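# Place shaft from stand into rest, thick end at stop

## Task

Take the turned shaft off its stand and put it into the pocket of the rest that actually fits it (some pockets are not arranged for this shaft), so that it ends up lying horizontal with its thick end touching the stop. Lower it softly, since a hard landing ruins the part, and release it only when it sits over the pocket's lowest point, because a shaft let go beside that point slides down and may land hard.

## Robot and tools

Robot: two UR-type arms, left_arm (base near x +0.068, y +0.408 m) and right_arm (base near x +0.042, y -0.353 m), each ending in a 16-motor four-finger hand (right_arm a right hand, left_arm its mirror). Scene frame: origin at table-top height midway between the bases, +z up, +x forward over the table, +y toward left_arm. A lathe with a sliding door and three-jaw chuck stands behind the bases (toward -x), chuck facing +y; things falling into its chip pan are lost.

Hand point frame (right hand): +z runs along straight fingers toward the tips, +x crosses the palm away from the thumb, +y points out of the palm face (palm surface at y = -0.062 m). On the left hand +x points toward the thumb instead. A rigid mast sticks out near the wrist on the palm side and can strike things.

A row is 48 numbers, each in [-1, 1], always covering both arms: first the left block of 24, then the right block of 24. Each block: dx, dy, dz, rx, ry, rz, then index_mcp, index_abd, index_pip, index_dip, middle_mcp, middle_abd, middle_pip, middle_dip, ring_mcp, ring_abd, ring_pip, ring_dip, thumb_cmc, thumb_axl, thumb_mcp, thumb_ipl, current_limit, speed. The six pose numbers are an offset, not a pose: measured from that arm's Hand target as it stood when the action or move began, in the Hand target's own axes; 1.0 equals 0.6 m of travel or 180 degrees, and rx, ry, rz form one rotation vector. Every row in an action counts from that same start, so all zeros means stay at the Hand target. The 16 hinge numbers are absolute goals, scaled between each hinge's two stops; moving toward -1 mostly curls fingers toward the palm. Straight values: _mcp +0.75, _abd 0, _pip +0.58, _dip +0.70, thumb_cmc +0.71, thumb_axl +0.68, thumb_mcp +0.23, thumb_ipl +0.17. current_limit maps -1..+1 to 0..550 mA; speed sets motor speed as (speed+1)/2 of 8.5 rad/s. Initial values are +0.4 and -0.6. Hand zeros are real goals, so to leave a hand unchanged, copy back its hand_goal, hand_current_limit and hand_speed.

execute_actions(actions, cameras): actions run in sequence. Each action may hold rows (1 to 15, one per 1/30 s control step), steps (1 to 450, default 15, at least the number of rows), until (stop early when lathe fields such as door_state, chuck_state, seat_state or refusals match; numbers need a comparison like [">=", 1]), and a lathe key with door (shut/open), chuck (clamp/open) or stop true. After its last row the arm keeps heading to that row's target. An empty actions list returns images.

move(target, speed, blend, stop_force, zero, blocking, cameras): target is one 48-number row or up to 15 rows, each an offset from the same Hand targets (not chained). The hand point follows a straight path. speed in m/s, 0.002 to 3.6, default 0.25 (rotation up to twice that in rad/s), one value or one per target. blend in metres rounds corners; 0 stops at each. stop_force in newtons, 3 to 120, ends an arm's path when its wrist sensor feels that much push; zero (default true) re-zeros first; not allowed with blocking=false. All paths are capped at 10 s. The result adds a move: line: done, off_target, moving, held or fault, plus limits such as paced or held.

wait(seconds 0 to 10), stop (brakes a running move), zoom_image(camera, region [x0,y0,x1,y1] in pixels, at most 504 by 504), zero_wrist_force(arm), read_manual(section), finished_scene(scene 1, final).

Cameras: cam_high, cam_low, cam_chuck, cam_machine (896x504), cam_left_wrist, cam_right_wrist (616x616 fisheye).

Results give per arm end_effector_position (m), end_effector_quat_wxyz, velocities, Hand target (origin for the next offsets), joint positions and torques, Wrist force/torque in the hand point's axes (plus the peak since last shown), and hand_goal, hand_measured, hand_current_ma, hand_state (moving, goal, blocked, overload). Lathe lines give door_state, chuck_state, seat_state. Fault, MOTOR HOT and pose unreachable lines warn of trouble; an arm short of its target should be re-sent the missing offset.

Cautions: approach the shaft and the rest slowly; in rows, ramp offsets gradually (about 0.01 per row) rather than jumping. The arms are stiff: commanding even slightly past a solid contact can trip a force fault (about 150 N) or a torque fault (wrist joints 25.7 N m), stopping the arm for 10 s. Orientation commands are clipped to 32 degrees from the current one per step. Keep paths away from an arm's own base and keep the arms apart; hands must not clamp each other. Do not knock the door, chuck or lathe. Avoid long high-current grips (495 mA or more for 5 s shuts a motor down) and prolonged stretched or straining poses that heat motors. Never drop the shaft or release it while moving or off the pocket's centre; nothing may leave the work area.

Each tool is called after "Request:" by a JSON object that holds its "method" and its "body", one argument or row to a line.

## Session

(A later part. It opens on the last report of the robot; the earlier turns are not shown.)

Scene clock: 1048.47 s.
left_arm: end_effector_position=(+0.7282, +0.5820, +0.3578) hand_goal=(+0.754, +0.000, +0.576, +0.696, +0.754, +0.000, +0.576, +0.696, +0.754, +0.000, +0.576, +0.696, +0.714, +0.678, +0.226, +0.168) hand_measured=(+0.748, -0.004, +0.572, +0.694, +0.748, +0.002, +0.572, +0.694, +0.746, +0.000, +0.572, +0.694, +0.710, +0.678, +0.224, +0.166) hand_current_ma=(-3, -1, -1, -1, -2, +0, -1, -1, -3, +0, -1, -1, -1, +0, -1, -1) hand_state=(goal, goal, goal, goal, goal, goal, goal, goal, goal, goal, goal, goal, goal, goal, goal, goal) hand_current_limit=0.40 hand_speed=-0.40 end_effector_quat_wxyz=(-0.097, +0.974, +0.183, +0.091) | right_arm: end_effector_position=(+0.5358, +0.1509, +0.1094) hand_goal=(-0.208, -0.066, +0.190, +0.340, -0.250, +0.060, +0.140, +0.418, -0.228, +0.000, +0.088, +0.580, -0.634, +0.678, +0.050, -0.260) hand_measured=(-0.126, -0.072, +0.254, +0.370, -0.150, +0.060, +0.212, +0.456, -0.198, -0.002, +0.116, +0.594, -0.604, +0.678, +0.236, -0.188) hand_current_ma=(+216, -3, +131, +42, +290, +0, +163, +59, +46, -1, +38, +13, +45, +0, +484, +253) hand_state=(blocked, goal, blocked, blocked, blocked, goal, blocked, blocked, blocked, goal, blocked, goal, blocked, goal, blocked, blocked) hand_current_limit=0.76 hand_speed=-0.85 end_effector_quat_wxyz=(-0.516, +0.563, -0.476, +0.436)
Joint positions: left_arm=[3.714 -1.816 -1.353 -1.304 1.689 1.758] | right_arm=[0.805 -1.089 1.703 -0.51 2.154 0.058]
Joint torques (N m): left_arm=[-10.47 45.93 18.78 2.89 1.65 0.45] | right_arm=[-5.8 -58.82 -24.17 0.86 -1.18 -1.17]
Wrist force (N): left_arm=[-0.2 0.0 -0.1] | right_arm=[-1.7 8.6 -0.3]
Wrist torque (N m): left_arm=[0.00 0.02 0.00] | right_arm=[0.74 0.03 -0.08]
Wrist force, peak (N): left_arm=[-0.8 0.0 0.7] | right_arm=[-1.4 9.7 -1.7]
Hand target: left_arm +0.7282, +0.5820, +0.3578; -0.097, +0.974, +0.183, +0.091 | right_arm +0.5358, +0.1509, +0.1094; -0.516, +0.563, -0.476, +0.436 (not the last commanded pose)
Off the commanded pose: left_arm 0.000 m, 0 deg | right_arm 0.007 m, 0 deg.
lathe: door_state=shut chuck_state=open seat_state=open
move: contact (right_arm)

Request:
{"method": "move", "body": {
  "target": [0,0,0,0,0,0, 0.754,0,0.576,0.696,0.754,0,0.576,0.696,0.754,0,0.576,0.696,0.714,0.678,0.226,0.168,0.4,-0.4, 0.0003,-0.0018,0.0022,0,0,0, -0.209,-0.067,0.19,0.34,-0.251,0.06,0.14,0.418,-0.228,0,0.088,0.58,-0.634,0.678,0.05,-0.26,0.76,-0.85],
  "speed": 0.02
}}

Request:
{"method": "move", "body": {
  "target": [0,0,0,0,0,0, 0.754,0,0.576,0.696,0.754,0,0.576,0.696,0.754,0,0.576,0.696,0.714,0.678,0.226,0.168,0.4,-0.4, 0,0.01,0.0009,0,0,0, -0.209,-0.067,0.19,0.34,-0.251,0.06,0.14,0.418,-0.228,0,0.088,0.58,-0.634,0.678,0.05,-0.26,0.76,-0.85],
  "speed": 0.006,
  "stop_force": 6,
  "cameras": ["cam_right_wrist","cam_low","cam_high"]
}}

Request:
{"method": "zoom_image", "body": {
  "camera": "cam_high",
  "region": [455, 190, 535, 250]
}}

Request:
{"method": "zoom_image", "body": {
  "camera": "cam_low",
  "region": [535, 225, 615, 305]
}}

Request:
{"method": "zoom_image", "body": {
  "camera": "cam_right_wrist",
  "region": [250, 0, 616, 366]
}}

Scene clock: 1074.90 s.
left_arm: end_effector_position=(+0.7282, +0.5820, +0.3578) hand_goal=(+0.754, +0.000, +0.576, +0.696, +0.754, +0.000, +0.576, +0.696, +0.754, +0.000, +0.576, +0.696, +0.714, +0.678, +0.226, +0.168) hand_measured=(+0.748, -0.004, +0.572, +0.694, +0.748, +0.002, +0.572, +0.694, +0.746, +0.000, +0.572, +0.694, +0.710, +0.678, +0.224, +0.166) hand_current_ma=(-3, -1, -1, -1, -2, +0, -1, -1, -3, +0, -1, -1, -1, +0, -1, -1) hand_state=(goal, goal, goal, goal, goal, goal, goal, goal, goal, goal, goal, goal, goal, goal, goal, goal) hand_current_limit=0.40 hand_speed=-0.40 end_effector_quat_wxyz=(-0.097, +0.974, +0.183, +0.091) | right_arm: end_effector_position=(+0.5371, +0.1510, +0.1104) hand_goal=(-0.208, -0.066, +0.190, +0.340, -0.250, +0.060, +0.140, +0.418, -0.228, +0.000, +0.088, +0.580, -0.634, +0.678, +0.050, -0.260) hand_measured=(-0.126, -0.072, +0.254, +0.370, -0.150, +0.060, +0.212, +0.456, -0.200, -0.002, +0.116, +0.594, -0.604, +0.678, +0.236, -0.188) hand_current_ma=(+216, -3, +131, +42, +290, +0, +163, +59, +43, -1, +38, +13, +46, +0, +484, +253) hand_state=(blocked, goal, blocked, blocked, blocked, goal, blocked, blocked, blocked, goal, blocked, goal, blocked, goal, blocked, blocked) hand_current_limit=0.76 hand_speed=-0.85 end_effector_quat_wxyz=(-0.516, +0.563, -0.476, +0.436)
Joint positions: left_arm=[3.714 -1.816 -1.353 -1.304 1.689 1.758] | right_arm=[0.803 -1.089 1.699 -0.507 2.152 0.058]
Joint torques (N m): left_arm=[-10.85 45.8 18.64 3 1.54 0.37] | right_arm=[-7.75 -34.08 -25.15 0.55 -1.44 -1.18]
Wrist force (N): left_arm=[-0.6 -0.2 0.8] | right_arm=[-1.7 9.4 -1.8]
Wrist torque (N m): left_arm=[-0.09 0.08 -0.03] | right_arm=[0.67 0.08 -0.07]
Wrist force, peak (N): left_arm=[-0.8 0.4 0.6] | right_arm=[-1.2 9.6 -1.7]
Hand target: left_arm +0.7282, +0.5820, +0.3578; -0.097, +0.974, +0.183, +0.091 | right_arm +0.5372, +0.1510, +0.1104; -0.516, +0.563, -0.476, +0.436
Off the commanded pose: left_arm 0.000 m, 0 deg | right_arm 0.000 m, 0 deg.
lathe: door_state=shut chuck_state=open seat_state=open
move: done

Scene clock: 1076.43 s.
left_arm: end_effector_position=(+0.7282, +0.5820, +0.3578) hand_goal=(+0.754, +0.000, +0.576, +0.696, +0.754, +0.000, +0.576, +0.696, +0.754, +0.000, +0.576, +0.696, +0.714, +0.678, +0.226, +0.168) hand_measured=(+0.748, -0.004, +0.572, +0.694, +0.748, +0.002, +0.572, +0.694, +0.746, +0.000, +0.572, +0.694, +0.710, +0.678, +0.224, +0.166) hand_current_ma=(-3, -1, -1, -1, -2, +0, -1, -1, -3, +0, -1, -1, -1, +0, -1, -1) hand_state=(goal, goal, goal, goal, goal, goal, goal, goal, goal, goal, goal, goal, goal, goal, goal, goal) hand_current_limit=0.40 hand_speed=-0.40 end_effector_quat_wxyz=(-0.097, +0.974, +0.183, +0.091) | right_arm: end_effector_position=(+0.5372, +0.1510, +0.1092) hand_goal=(-0.208, -0.066, +0.190, +0.340, -0.250, +0.060, +0.140, +0.418, -0.228, +0.000, +0.088, +0.580, -0.634, +0.678, +0.050, -0.260) hand_measured=(-0.126, -0.074, +0.250, +0.368, -0.150, +0.060, +0.206, +0.448, -0.202, -0.002, +0.108, +0.590, -0.600, +0.678, +0.240, -0.188) hand_current_ma=(+216, -4, +119, +38, +290, +0, +139, +44, +36, -1, +25, +8, +51, +0, +484, +253) hand_state=(blocked, goal, blocked, blocked, blocked, goal, blocked, blocked, blocked, goal, blocked, goal, blocked, goal, blocked, blocked) hand_current_limit=0.76 hand_speed=-0.85 end_effector_quat_wxyz=(-0.516, +0.563, -0.476, +0.436)
Joint positions: left_arm=[3.714 -1.816 -1.353 -1.304 1.689 1.758] | right_arm=[0.803 -1.087 1.7 -0.51 2.152 0.058]
Joint torques (N m): left_arm=[-10.82 46.13 18.74 2.88 1.53 0.5] | right_arm=[-8.08 -57.87 -24.97 0.53 -1.11 -1.12]
Wrist force (N): left_arm=[-0.6 0.3 0.6] | right_arm=[-2.3 6.8 -3.3]
Wrist torque (N m): left_arm=[-0.02 0.08 -0.03] | right_arm=[0.54 0.06 -0.01]
Wrist force, peak (N): left_arm=[-0.4 0.1 0.8] | right_arm=[-1.4 9.2 -2.0]
Hand target: left_arm +0.7282, +0.5820, +0.3578; -0.097, +0.974, +0.183, +0.091 | right_arm +0.5372, +0.1510, +0.1092; -0.516, +0.563, -0.476, +0.436 (not the last commanded pose)
Off the commanded pose: left_arm 0.000 m, 0 deg | right_arm 0.005 m, 0 deg.
lathe: door_state=shut chuck_state=open seat_state=open
move: contact (right_arm)
camera_calibration:
cam_right_wrist: T_world_to_cam=[[-0.182771, 0.788714, -0.586962, 0.0769167], [-0.739163, 0.283414, 0.610995, 0.240235], [0.648254, 0.545533, 0.531188, -0.360693], [0, 0, 0, 1]] pos_world=[0.425451, 0.0680183, 0.0899606]
Images, in order (width x height): cam_high 896x504, cam_low 896x504, cam_right_wrist 616x616.

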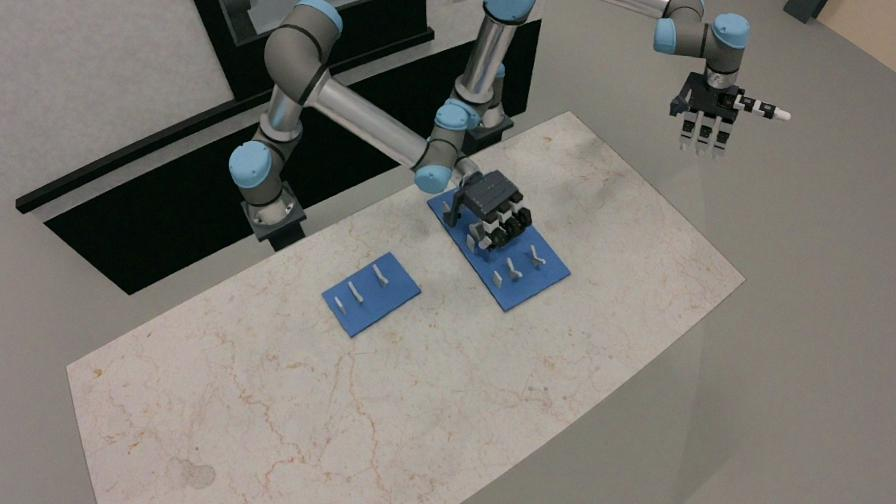

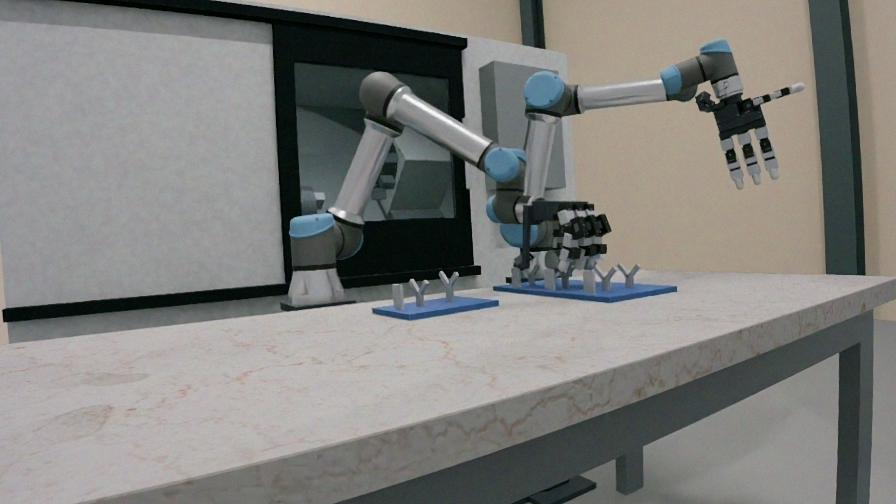

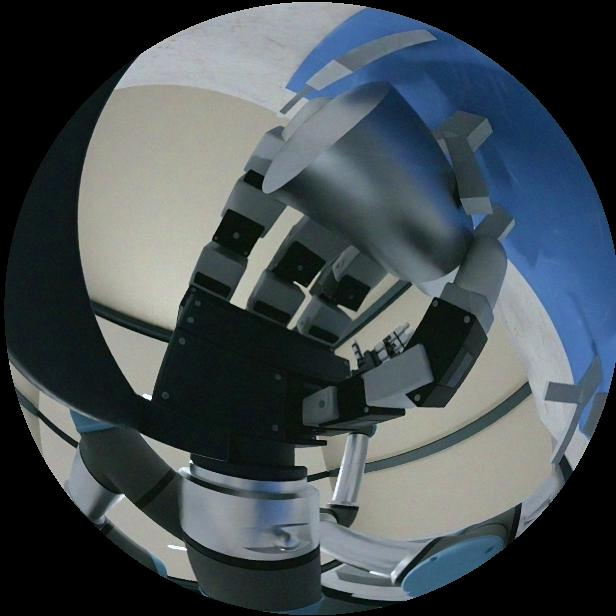

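Scaled by 6.300 from the camera's 896x504 image, which has a finer 1280x720 frame.

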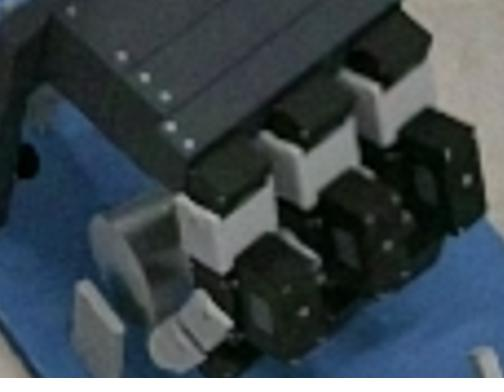

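Scaled by 6.300 from the camera's 896x504 image, which has a finer 1280x720 frame.

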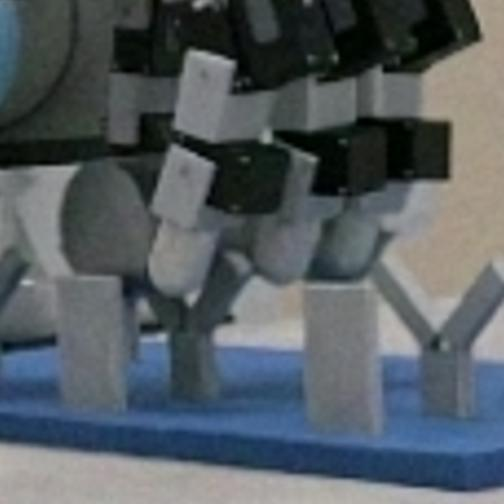

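Scaled by 1.377 from the camera's 616x616 image, which has a finer 880x880 frame.

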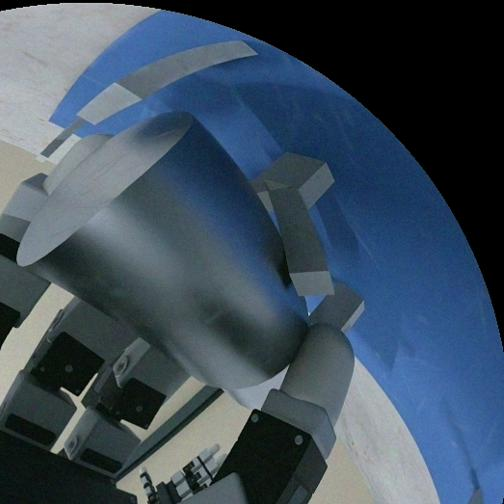

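Request:
{"method": "move", "body": {
  "target": [0,0,0,0,0,0, 0.754,0,0.576,0.696,0.754,0,0.576,0.696,0.754,0,0.576,0.696,0.714,0.678,0.226,0.168,0.4,-0.4, 0,0.005,-0.0005,0,0,0, -0.209,-0.067,0.19,0.34,-0.251,0.06,0.14,0.418,-0.228,0,0.088,0.58,-0.634,0.678,0.05,-0.26,0.76,-0.85],
  "speed": 0.006,
  "stop_force": 6
}}

Scene clock: 1088.60 s.
left_arm: end_effector_position=(+0.7282, +0.5820, +0.3578) hand_goal=(+0.754, +0.000, +0.576, +0.696, +0.754, +0.000, +0.576, +0.696, +0.754, +0.000, +0.576, +0.696, +0.714, +0.678, +0.226, +0.168) hand_measured=(+0.748, -0.004, +0.572, +0.694, +0.748, +0.002, +0.572, +0.694, +0.746, +0.000, +0.572, +0.694, +0.710, +0.678, +0.224, +0.166) hand_current_ma=(-3, -1, -1, -1, -2, +0, -1, -1, -3, +0, -1, -1, -1, +0, -1, -1) hand_state=(goal, goal, goal, goal, goal, goal, goal, goal, goal, goal, goal, goal, goal, goal, goal, goal) hand_current_limit=0.40 hand_speed=-0.40 end_effector_quat_wxyz=(-0.097, +0.974, +0.183, +0.091) | right_arm: end_effector_position=(+0.5372, +0.1510, +0.1089) hand_goal=(-0.208, -0.066, +0.190, +0.340, -0.250, +0.060, +0.140, +0.418, -0.228, +0.000, +0.088, +0.580, -0.634, +0.678, +0.050, -0.260) hand_measured=(-0.126, -0.074, +0.248, +0.366, -0.150, +0.058, +0.204, +0.448, -0.202, -0.002, +0.108, +0.590, -0.600, +0.680, +0.240, -0.188) hand_current_ma=(+216, -4, +116, +36, +290, +0, +136, +42, +36, -1, +23, +8, +52, +0, +484, +253) hand_state=(blocked, goal, blocked, blocked, blocked, goal, blocked, blocked, blocked, goal, blocked, goal, blocked, goal, blocked, blocked) hand_current_limit=0.76 hand_speed=-0.85 end_effector_quat_wxyz=(-0.516, +0.563, -0.476, +0.436)
Joint positions: left_arm=[3.714 -1.816 -1.353 -1.304 1.689 1.758] | right_arm=[0.803 -1.086 1.701 -0.511 2.152 0.058]
Joint torques (N m): left_arm=[-11.18 45.81 18.38 3.02 1.58 0.37] | right_arm=[-5.79 -57.12 -24.98 0.43 -1.19 -0.55]
Wrist force (N): left_arm=[-0.4 -0.1 0.5] | right_arm=[-2.4 6.3 -3.4]
Wrist torque (N m): left_arm=[-0.07 0.05 -0.01] | right_arm=[0.52 0.07 -0.02]
Wrist force, peak (N): left_arm=[-0.6 0.3 0.9] | right_arm=[-2.2 8.0 -3.6]
Hand target: left_arm +0.7282, +0.5820, +0.3578; -0.097, +0.974, +0.183, +0.091 | right_arm +0.5372, +0.1510, +0.1089; -0.516, +0.563, -0.476, +0.436 (not the last commanded pose)
Off the commanded pose: left_arm 0.000 m, 0 deg | right_arm 0.003 m, 0 deg.
lathe: door_state=shut chuck_state=open seat_state=open
move: contact (right_arm)

Request:
{"method": "execute_actions", "body": {
  "actions": [],
  "cameras": ["cam_high","cam_low","cam_right_wrist"]
}}

Request:
{"method": "zoom_image", "body": {
  "camera": "cam_high",
  "region": [455, 190, 535, 250]
}}

Request:
{"method": "zoom_image", "body": {
  "camera": "cam_low",
  "region": [535, 225, 615, 305]
}}

Scene clock: 1129.00 s.
left_arm: end_effector_position=(+0.7282, +0.5820, +0.3578) hand_goal=(+0.754, +0.000, +0.576, +0.696, +0.754, +0.000, +0.576, +0.696, +0.754, +0.000, +0.576, +0.696, +0.714, +0.678, +0.226, +0.168) hand_measured=(+0.748, -0.004, +0.572, +0.694, +0.748, +0.002, +0.572, +0.694, +0.746, +0.000, +0.572, +0.694, +0.710, +0.678, +0.224, +0.166) hand_current_ma=(-3, -1, -1, -1, -2, +0, -1, -1, -3, +0, -1, -1, -1, +0, -1, -1) hand_state=(goal, goal, goal, goal, goal, goal, goal, goal, goal, goal, goal, goal, goal, goal, goal, goal) hand_current_limit=0.40 hand_speed=-0.40 end_effector_quat_wxyz=(-0.097, +0.974, +0.183, +0.091) | right_arm: end_effector_position=(+0.5372, +0.1510, +0.1089) hand_goal=(-0.208, -0.066, +0.190, +0.340, -0.250, +0.060, +0.140, +0.418, -0.228, +0.000, +0.088, +0.580, -0.634, +0.678, +0.050, -0.260) hand_measured=(-0.126, -0.074, +0.248, +0.366, -0.150, +0.058, +0.204, +0.448, -0.202, -0.002, +0.108, +0.590, -0.600, +0.680, +0.240, -0.188) hand_current_ma=(+216, -4, +116, +36, +290, +0, +136, +42, +36, -1, +23, +8, +52, +0, +484, +253) hand_state=(blocked, goal, blocked, blocked, blocked, goal, blocked, blocked, blocked, goal, blocked, goal, blocked, goal, blocked, blocked) hand_current_limit=0.76 hand_speed=-0.85 end_effector_quat_wxyz=(-0.516, +0.563, -0.476, +0.436)
Joint positions: left_arm=[3.714 -1.816 -1.353 -1.304 1.689 1.758] | right_arm=[0.803 -1.086 1.701 -0.511 2.152 0.058]
Joint velocities: within noise
Joint torques (N m): left_arm=[-10.76 45.76 18.88 2.94 1.47 0.32] | right_arm=[-6.8 -57.27 -24.18 -3.85 -1.22 1.25]
Wrist force (N): left_arm=[-0.6 0.0 0.4] | right_arm=[-2.3 6.1 -3.1]
Wrist torque (N m): left_arm=[-0.05 0.08 -0.03] | right_arm=[0.47 0.07 -0.03]
Wrist force, peak (N): left_arm=[-0.7 0.0 1.0] | right_arm=[-2.5 6.5 -3.3]
Hand target: left_arm +0.7282, +0.5820, +0.3578; -0.097, +0.974, +0.183, +0.091 | right_arm +0.5372, +0.1510, +0.1089; -0.516, +0.563, -0.476, +0.436 (not the last commanded pose)
Off the commanded pose: left_arm 0.000 m, 0 deg | right_arm 0.003 m, 0 deg.
lathe: door_state=shut chuck_state=open seat_state=open
camera_calibration:
cam_right_wrist: T_world_to_cam=[[-0.182599, 0.788916, -0.586745, 0.0764955], [-0.739427, 0.283134, 0.610806, 0.2406], [0.648002, 0.545387, 0.531646, -0.360459], [0, 0, 0, 1]] pos_world=[0.425452, 0.068119, 0.0895598]
Images, in order (width x height): cam_high 896x504, cam_low 896x504, cam_right_wrist 616x616.

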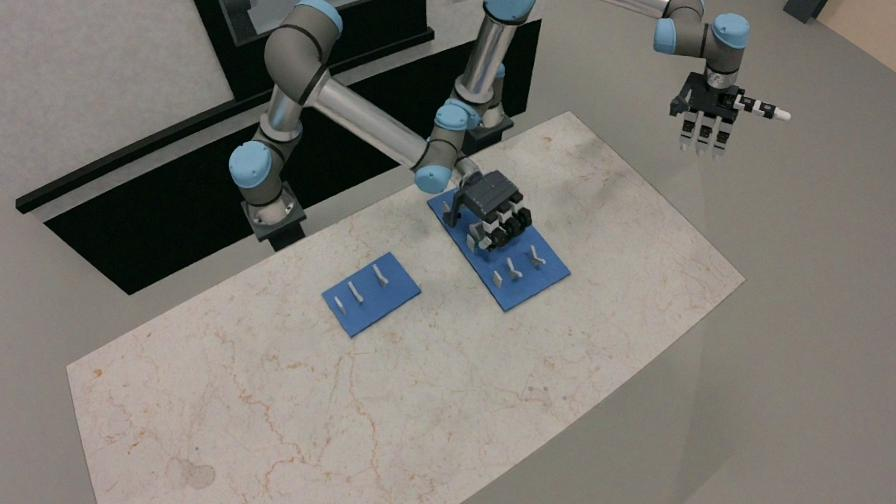

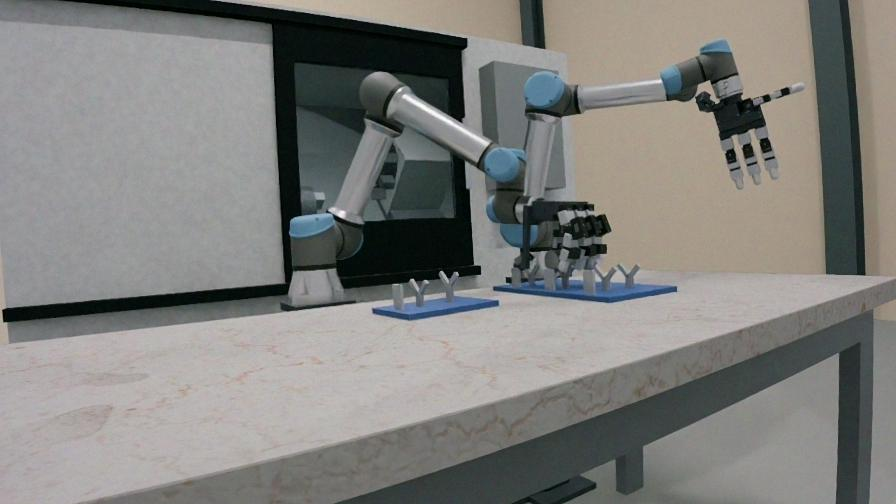

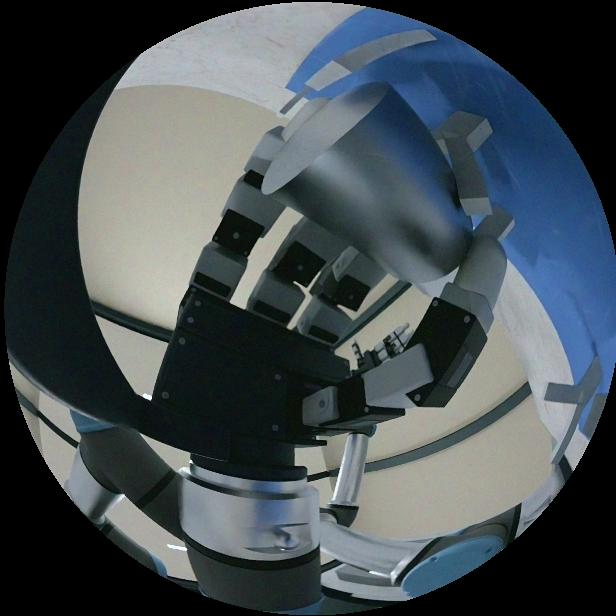

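Scaled by 6.300 from the camera's 896x504 image, which has a finer 1280x720 frame.

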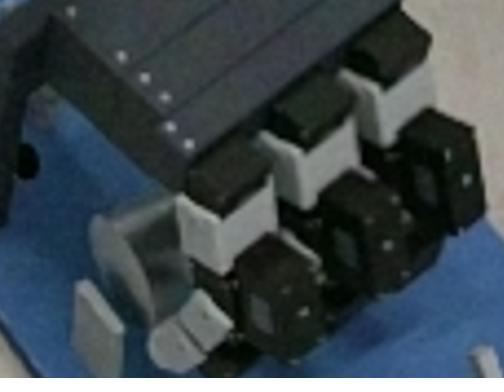

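Scaled by 6.300 from the camera's 896x504 image, which has a finer 1280x720 frame.

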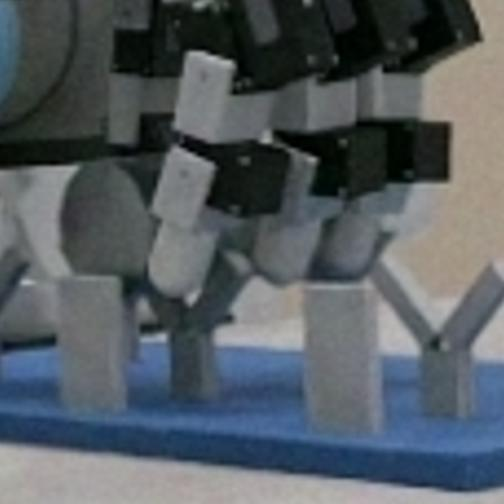

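Request:
{"method": "move", "body": {
  "target": [0,0,0,0,0,0,0.754,0,0.576,0.696,0.754,0,0.576,0.696,0.754,0,0.576,0.696,0.714,0.678,0.226,0.168,0.4,-0.4,-0.0002,0.0026,-0.0009,0,0,0,-0.208,-0.066,0.19,0.34,-0.25,0.06,0.14,0.418,-0.228,0,0.088,0.58,-0.634,0.678,0.05,-0.26,0.76,-0.85],
  "speed": 0.004,
  "stop_force": 6
}}

Scene clock: 1143.20 s.
left_arm: end_effector_position=(+0.7282, +0.5820, +0.3578) hand_goal=(+0.754, +0.000, +0.576, +0.696, +0.754, +0.000, +0.576, +0.696, +0.754, +0.000, +0.576, +0.696, +0.714, +0.678, +0.226, +0.168) hand_measured=(+0.748, -0.004, +0.572, +0.694, +0.748, +0.002, +0.572, +0.694, +0.746, +0.000, +0.572, +0.694, +0.710, +0.678, +0.224, +0.166) hand_current_ma=(-3, -1, -1, -1, -2, +0, -1, -1, -3, +0, -1, -1, -1, +0, -1, -1) hand_state=(goal, goal, goal, goal, goal, goal, goal, goal, goal, goal, goal, goal, goal, goal, goal, goal) hand_current_limit=0.40 hand_speed=-0.40 end_effector_quat_wxyz=(-0.097, +0.974, +0.183, +0.091) | right_arm: end_effector_position=(+0.5365, +0.1511, +0.1074) hand_goal=(-0.208, -0.066, +0.190, +0.340, -0.250, +0.060, +0.140, +0.418, -0.228, +0.000, +0.088, +0.580, -0.634, +0.678, +0.050, -0.260) hand_measured=(-0.126, -0.074, +0.248, +0.366, -0.150, +0.058, +0.204, +0.446, -0.202, -0.002, +0.108, +0.590, -0.600, +0.680, +0.240, -0.194) hand_current_ma=(+216, -4, +114, +35, +289, -1, +136, +39, +36, -1, +23, +8, +52, +1, +484, +224) hand_state=(blocked, goal, blocked, blocked, blocked, goal, blocked, blocked, blocked, goal, blocked, goal, blocked, goal, blocked, blocked) hand_current_limit=0.76 hand_speed=-0.85 end_effector_quat_wxyz=(-0.516, +0.563, -0.476, +0.436)
Joint positions: left_arm=[3.714 -1.816 -1.353 -1.304 1.689 1.758] | right_arm=[0.804 -1.085 1.703 -0.515 2.153 0.058]
Joint torques (N m): left_arm=[-10.47 45.87 18.93 2.93 1.6 0.38] | right_arm=[6.36 -27.32 -8.68 -3.5 1.81 1.4]
Wrist force (N): left_arm=[-0.6 -0.2 0.1] | right_arm=[-1.8 0.5 -2.5]
Wrist torque (N m): left_arm=[-0.03 0.07 -0.02] | right_arm=[0.28 0.00 -0.08]
Wrist force, peak (N): left_arm=[-0.9 -0.1 0.7] | right_arm=[-2.2 6.9 -3.5]
Hand target: left_arm +0.7282, +0.5820, +0.3578; -0.097, +0.974, +0.183, +0.091 | right_arm +0.5365, +0.1511, +0.1074; -0.516, +0.563, -0.476, +0.436
Off the commanded pose: left_arm 0.000 m, 0 deg | right_arm 0.000 m, 0 deg.
lathe: door_state=shut chuck_state=open seat_state=open
move: done

Request:
{"method": "execute_actions", "body": {
  "actions": [
    {"rows":[[0,0,0,0,0,0,0.754,0,0.576,0.696,0.754,0,0.576,0.696,0.754,0,0.576,0.696,0.714,0.678,0.226,0.168,0.4,-0.4,0,0,0,0,0,0,-0.17,-0.066,0.22,0.36,-0.195,0.06,0.175,0.44,-0.215,0,0.1,0.585,-0.62,0.678,0.15,-0.22,0.4,-0.9]],"steps":45},
    {"rows":[[0,0,0,0,0,0,0.754,0,0.576,0.696,0.754,0,0.576,0.696,0.754,0,0.576,0.696,0.714,0.678,0.226,0.168,0.4,-0.4,0,0,0,0,0,0,-0.14,-0.066,0.24,0.366,-0.165,0.06,0.2,0.446,-0.2,0,0.108,0.59,-0.605,0.678,0.215,-0.195,0.2,-0.9]],"steps":45}
  ]
}}

Scene clock: 1160.57 s.
left_arm: end_effector_position=(+0.7282, +0.5820, +0.3578) hand_goal=(+0.754, +0.000, +0.576, +0.696, +0.754, +0.000, +0.576, +0.696, +0.754, +0.000, +0.576, +0.696, +0.714, +0.678, +0.226, +0.168) hand_measured=(+0.748, -0.004, +0.572, +0.694, +0.748, +0.002, +0.572, +0.694, +0.746, +0.000, +0.572, +0.694, +0.710, +0.678, +0.224, +0.166) hand_current_ma=(-3, -1, -1, -1, -2, +0, -1, -1, -3, +0, -1, -1, -1, +0, -1, -1) hand_state=(goal, goal, goal, goal, goal, goal, goal, goal, goal, goal, goal, goal, goal, goal, goal, goal) hand_current_limit=0.40 hand_speed=-0.40 end_effector_quat_wxyz=(-0.097, +0.974, +0.183, +0.091) | right_arm: end_effector_position=(+0.5365, +0.1510, +0.1074) hand_goal=(-0.140, -0.066, +0.240, +0.366, -0.164, +0.060, +0.200, +0.446, -0.200, +0.000, +0.108, +0.590, -0.604, +0.678, +0.216, -0.194) hand_measured=(-0.124, -0.070, +0.250, +0.370, -0.150, +0.058, +0.210, +0.450, -0.202, -0.002, +0.110, +0.590, -0.598, +0.680, +0.242, -0.180) hand_current_ma=(+18, -2, +9, +3, +16, +0, +7, +3, +0, -1, +1, +0, +4, +1, +51, +20) hand_state=(goal, goal, goal, goal, goal, goal, goal, goal, goal, goal, goal, goal, goal, goal, blocked, goal) hand_current_limit=0.20 hand_speed=-0.90 end_effector_quat_wxyz=(-0.516, +0.563, -0.476, +0.436)
Joint positions: left_arm=[3.714 -1.816 -1.353 -1.304 1.689 1.758] | right_arm=[0.804 -1.085 1.703 -0.515 2.153 0.058]
Joint torques (N m): left_arm=[-10.71 46.2 18.7 2.9 1.52 0.43] | right_arm=[5.06 -33.51 -13.15 -3.48 1.42 1.26]
Wrist force (N): left_arm=[-0.6 0.1 0.3] | right_arm=[-1.9 3.4 -2.5]
Wrist torque (N m): left_arm=[-0.02 0.07 -0.03] | right_arm=[0.38 0.06 -0.12]
Wrist force, peak (N): left_arm=[-1.0 0.0 0.5] | right_arm=[-1.7 3.4 -2.6]
Hand target: left_arm +0.7282, +0.5820, +0.3578; -0.097, +0.974, +0.183, +0.091 | right_arm +0.5365, +0.1511, +0.1074; -0.516, +0.563, -0.476, +0.436
Off the commanded pose: left_arm 0.000 m, 0 deg | right_arm 0.000 m, 0 deg.
lathe: door_state=shut chuck_state=open seat_state=open

Request:
{"method": "execute_actions", "body": {
  "actions": [
    {"rows":[[0,0,0,0,0,0,0.754,0,0.576,0.696,0.754,0,0.576,0.696,0.754,0,0.576,0.696,0.714,0.678,0.226,0.168,0.4,-0.4,0,0.0008,0.0001,0,0,0,-0.12,-0.066,0.25,0.37,-0.145,0.06,0.21,0.45,-0.195,0,0.11,0.59,-0.6,0.678,0.245,-0.18,0.2,-0.93]],"steps":40},
    {"rows":[[0,0,0,0,0,0,0.754,0,0.576,0.696,0.754,0,0.576,0.696,0.754,0,0.576,0.696,0.714,0.678,0.226,0.168,0.4,-0.4,0,0,0,0,0,0,-0.09,-0.066,0.25,0.37,-0.115,0.06,0.21,0.45,-0.165,0,0.11,0.59,-0.6,0.678,0.28,-0.18,0.2,-0.93]],"steps":60}
  ],
  "cameras": ["cam_high","cam_low","cam_right_wrist"]
}}

Request:
{"method": "zoom_image", "body": {
  "camera": "cam_high",
  "region": [455, 190, 535, 250]
}}

Request:
{"method": "zoom_image", "body": {
  "camera": "cam_low",
  "region": [535, 225, 615, 305]
}}

Request:
{"method": "zoom_image", "body": {
  "camera": "cam_right_wrist",
  "region": [250, 0, 616, 366]
}}

Scene clock: 1178.43 s.
left_arm: end_effector_position=(+0.7282, +0.5820, +0.3578) hand_goal=(+0.754, +0.000, +0.576, +0.696, +0.754, +0.000, +0.576, +0.696, +0.754, +0.000, +0.576, +0.696, +0.714, +0.678, +0.226, +0.168) hand_measured=(+0.748, -0.004, +0.572, +0.694, +0.748, +0.002, +0.572, +0.694, +0.746, +0.000, +0.572, +0.694, +0.710, +0.678, +0.224, +0.166) hand_current_ma=(-3, -1, -1, -1, -2, +0, -1, -1, -3, +0, -1, -1, -1, +0, -1, -1) hand_state=(goal, goal, goal, goal, goal, goal, goal, goal, goal, goal, goal, goal, goal, goal, goal, goal) hand_current_limit=0.40 hand_speed=-0.40 end_effector_quat_wxyz=(-0.097, +0.974, +0.183, +0.091) | right_arm: end_effector_position=(+0.5366, +0.1511, +0.1069) hand_goal=(-0.090, -0.066, +0.250, +0.370, -0.114, +0.060, +0.210, +0.450, -0.164, +0.000, +0.110, +0.590, -0.600, +0.678, +0.280, -0.180) hand_measured=(-0.102, -0.070, +0.252, +0.372, -0.124, +0.058, +0.212, +0.450, -0.172, -0.002, +0.110, +0.590, -0.598, +0.680, +0.278, -0.178) hand_current_ma=(-11, -1, +1, +0, -9, +0, +0, +0, -7, -1, +0, +0, +1, +1, -2, +2) hand_state=(goal, goal, goal, goal, goal, goal, goal, goal, goal, goal, goal, goal, goal, goal, goal, goal) hand_current_limit=0.20 hand_speed=-0.93 end_effector_quat_wxyz=(-0.516, +0.563, -0.476, +0.436)
Joint positions: left_arm=[3.714 -1.816 -1.353 -1.304 1.689 1.758] | right_arm=[0.804 -1.084 1.704 -0.516 2.153 0.058]
Joint torques (N m): left_arm=[-11.16 45.96 18.48 2.97 1.5 0.45] | right_arm=[-6.05 -29.1 -10.62 -3.13 -1.4 0.33]
Wrist force (N): left_arm=[-0.2 0.0 0.2] | right_arm=[-1.1 1.8 -2.2]
Wrist torque (N m): left_arm=[-0.03 0.01 0.01] | right_arm=[0.32 0.01 -0.08]
Wrist force, peak (N): left_arm=[-0.8 0.5 0.8] | right_arm=[-1.8 3.5 -2.7]
Hand target: left_arm +0.7282, +0.5820, +0.3578; -0.097, +0.974, +0.183, +0.091 | right_arm +0.5366, +0.1511, +0.1069; -0.516, +0.563, -0.476, +0.436
Off the commanded pose: left_arm 0.000 m, 0 deg | right_arm 0.000 m, 0 deg.
lathe: door_state=shut chuck_state=open seat_state=open
camera_calibration:
cam_right_wrist: T_world_to_cam=[[-0.182599, 0.788916, -0.586745, 0.0752529], [-0.739427, 0.283134, 0.610806, 0.241243], [0.648002, 0.545387, 0.531646, -0.358995], [0, 0, 0, 1]] pos_world=[0.424752, 0.068119, 0.0876598]
Images, in order (width x height): cam_high 896x504, cam_low 896x504, cam_right_wrist 616x616.

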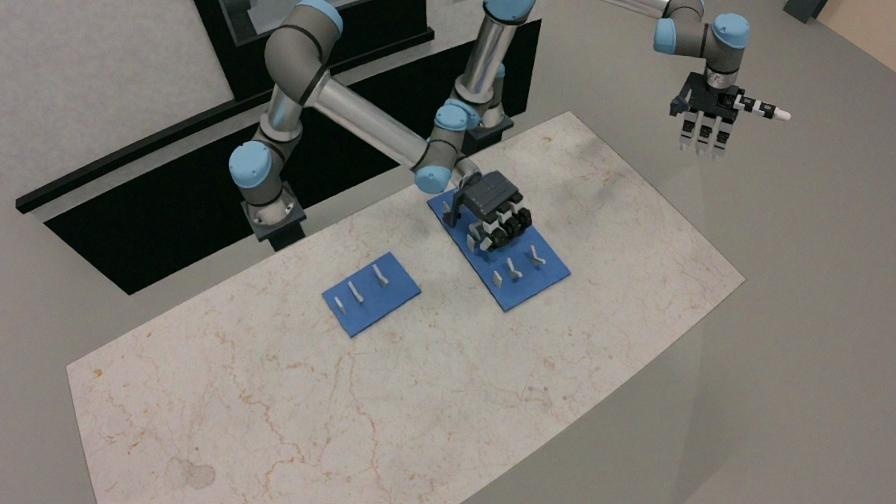

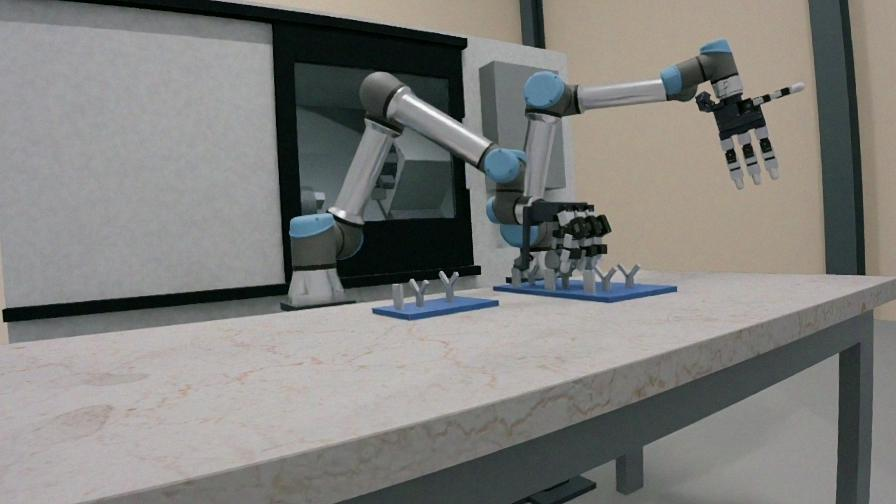

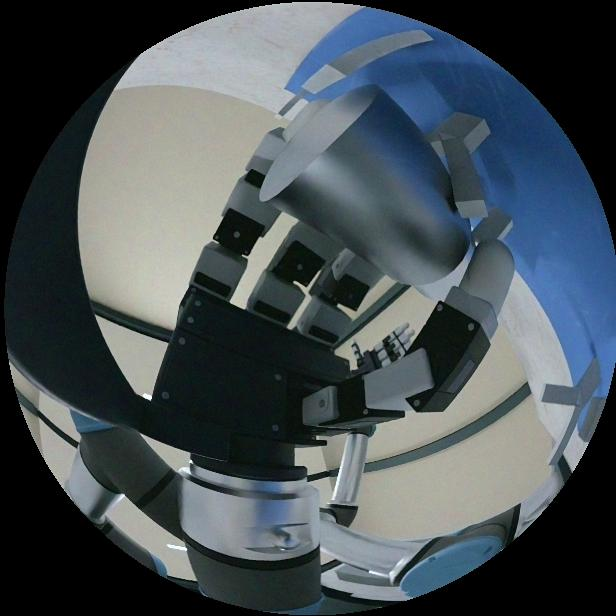

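Scaled by 6.300 from the camera's 896x504 image, which has a finer 1280x720 frame.

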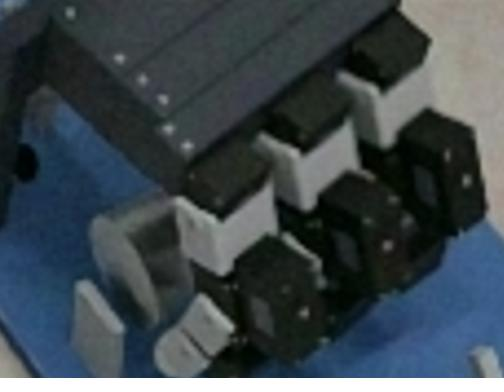

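Scaled by 6.300 from the camera's 896x504 image, which has a finer 1280x720 frame.

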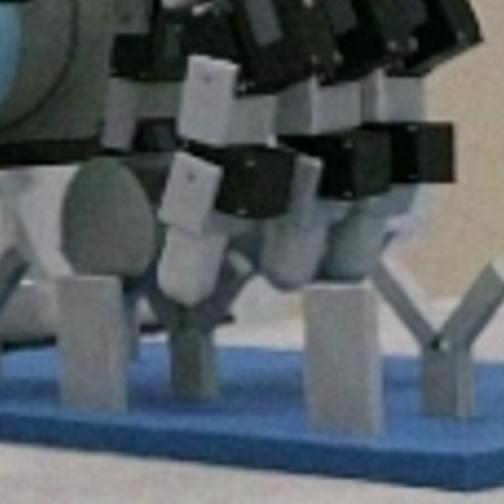

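Scaled by 1.377 from the camera's 616x616 image, which has a finer 880x880 frame.

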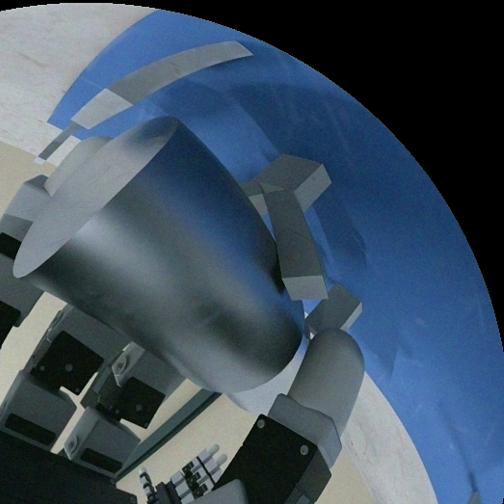

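Request:
{"method": "execute_actions", "body": {
  "actions": [
    {"rows":[[0,0,0,0,0,0,0.754,0,0.576,0.696,0.754,0,0.576,0.696,0.754,0,0.576,0.696,0.714,0.678,0.226,0.168,0.4,-0.4,0,0,0,0,0,0,-0.04,-0.066,0.25,0.37,-0.065,0.06,0.21,0.45,-0.12,0,0.11,0.59,-0.6,0.678,0.34,-0.16,0.2,-0.9]],"steps":40},
    {"rows":[[0,0,0,0,0,0,0.754,0,0.576,0.696,0.754,0,0.576,0.696,0.754,0,0.576,0.696,0.714,0.678,0.226,0.168,0.4,-0.4,0,0,0,0,0,0,0.01,-0.066,0.25,0.37,-0.015,0.06,0.21,0.45,-0.06,0,0.11,0.59,-0.6,0.678,0.42,-0.12,0.2,-0.85]],"steps":50}
  ],
  "cameras": ["cam_high","cam_low","cam_right_wrist"]
}}

Request:
{"method": "zoom_image", "body": {
  "camera": "cam_high",
  "region": [455, 190, 535, 250]
}}

Request:
{"method": "zoom_image", "body": {
  "camera": "cam_low",
  "region": [535, 225, 615, 305]
}}

Request:
{"method": "zoom_image", "body": {
  "camera": "cam_right_wrist",
  "region": [250, 0, 616, 366]
}}

Scene clock: 1272.47 s.
left_arm: end_effector_position=(+0.7282, +0.5820, +0.3578) hand_goal=(+0.754, +0.000, +0.576, +0.696, +0.754, +0.000, +0.576, +0.696, +0.754, +0.000, +0.576, +0.696, +0.714, +0.678, +0.226, +0.168) hand_measured=(+0.748, -0.004, +0.572, +0.694, +0.748, +0.002, +0.572, +0.694, +0.746, +0.000, +0.572, +0.694, +0.710, +0.678, +0.224, +0.166) hand_current_ma=(-3, -1, -1, -1, -2, +0, -1, -1, -3, +0, -1, -1, -1, +0, -1, -1) hand_state=(goal, goal, goal, goal, goal, goal, goal, goal, goal, goal, goal, goal, goal, goal, goal, goal) hand_current_limit=0.40 hand_speed=-0.40 end_effector_quat_wxyz=(-0.097, +0.974, +0.183, +0.091) | right_arm: end_effector_position=(+0.5366, +0.1511, +0.1069) hand_goal=(+0.010, -0.066, +0.250, +0.370, -0.014, +0.060, +0.210, +0.450, -0.060, +0.000, +0.110, +0.590, -0.600, +0.678, +0.420, -0.120) hand_measured=(-0.004, -0.070, +0.252, +0.372, -0.026, +0.058, +0.212, +0.450, -0.072, -0.002, +0.110, +0.590, -0.598, +0.680, +0.416, -0.122) hand_current_ma=(-14, -1, +1, +0, -13, +0, +0, +0, -10, -1, +0, +0, +1, +1, -4, -1) hand_state=(goal, goal, goal, goal, goal, goal, goal, goal, goal, goal, goal, goal, goal, goal, goal, goal) hand_current_limit=0.20 hand_speed=-0.85 end_effector_quat_wxyz=(-0.516, +0.563, -0.476, +0.436)
Joint positions: left_arm=[3.714 -1.816 -1.353 -1.304 1.689 1.758] | right_arm=[0.804 -1.084 1.704 -0.516 2.153 0.058]
Joint torques (N m): left_arm=[-10.82 46.03 18.59 2.9 1.53 0.3] | right_arm=[-6.2 -43.08 -20.65 1.07 -1.42 -1.18]
Wrist force (N): left_arm=[-0.6 0.1 0.5] | right_arm=[-1.3 1.9 -2.1]
Wrist torque (N m): left_arm=[-0.03 0.08 -0.03] | right_arm=[0.32 0.03 -0.09]
Wrist force, peak (N): left_arm=[-1.0 0.2 0.6] | right_arm=[-1.3 2.1 -2.6]
Hand target: left_arm +0.7282, +0.5820, +0.3578; -0.097, +0.974, +0.183, +0.091 | right_arm +0.5366, +0.1511, +0.1069; -0.516, +0.563, -0.476, +0.436
Off the commanded pose: left_arm 0.000 m, 0 deg | right_arm 0.000 m, 0 deg.
lathe: door_state=shut chuck_state=open seat_state=open
camera_calibration:
cam_right_wrist: T_world_to_cam=[[-0.182599, 0.788916, -0.586745, 0.0752529], [-0.739427, 0.283134, 0.610806, 0.241243], [0.648002, 0.545387, 0.531646, -0.358995], [0, 0, 0, 1]] pos_world=[0.424752, 0.068119, 0.0876598]
Images, in order (width x height): cam_high 896x504, cam_low 896x504, cam_right_wrist 616x616.

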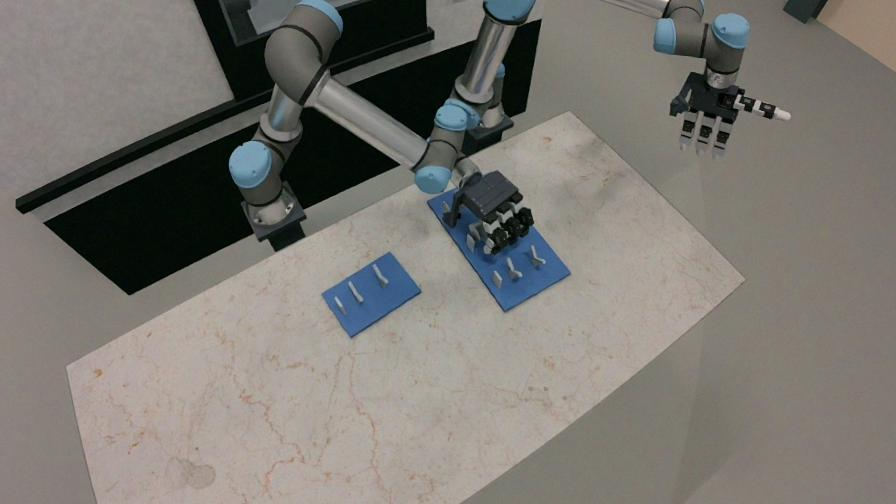

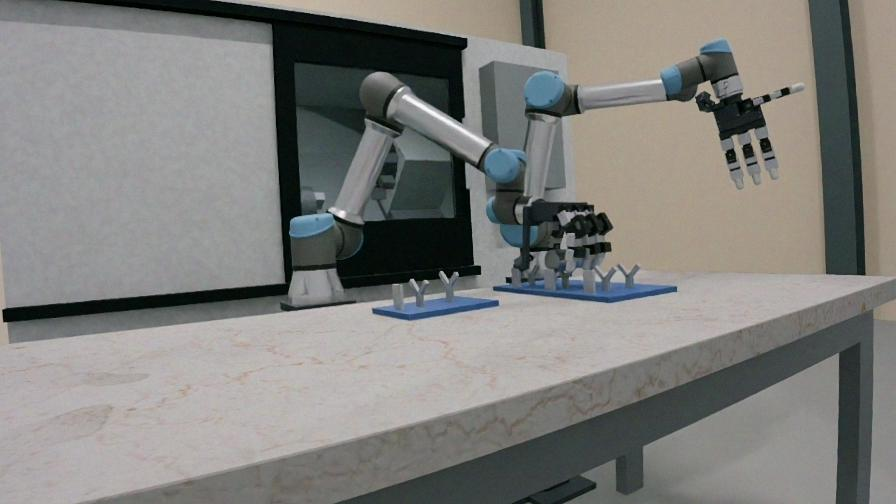

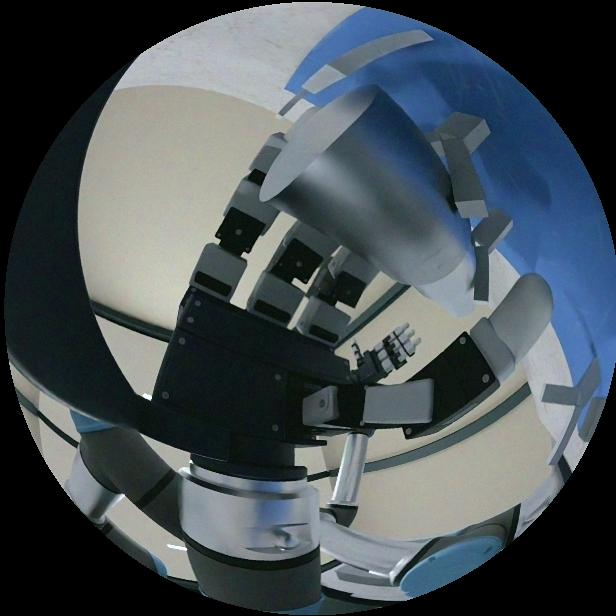

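Scaled by 6.300 from the camera's 896x504 image, which has a finer 1280x720 frame.

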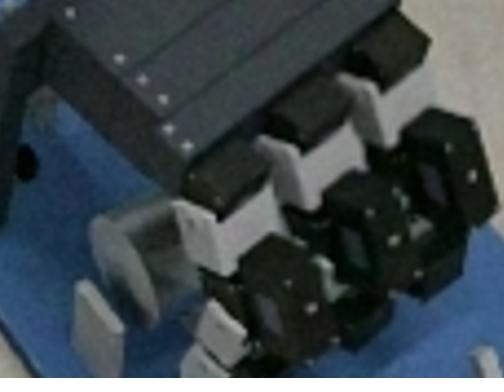

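Scaled by 6.300 from the camera's 896x504 image, which has a finer 1280x720 frame.

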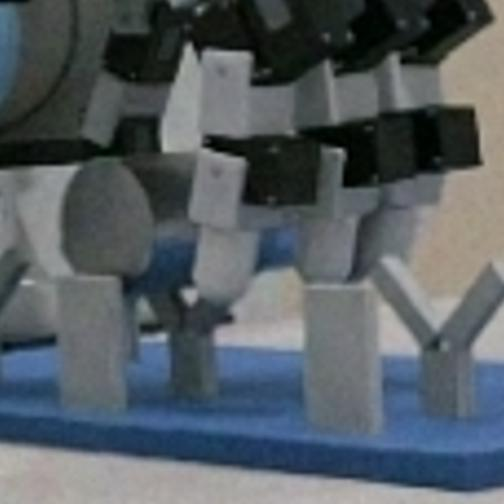

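Scaled by 1.377 from the camera's 616x616 image, which has a finer 880x880 frame.

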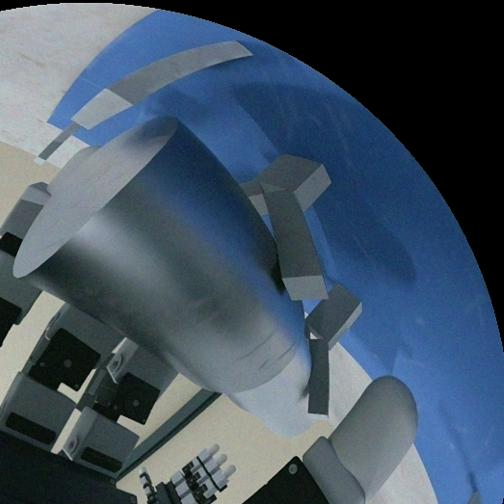

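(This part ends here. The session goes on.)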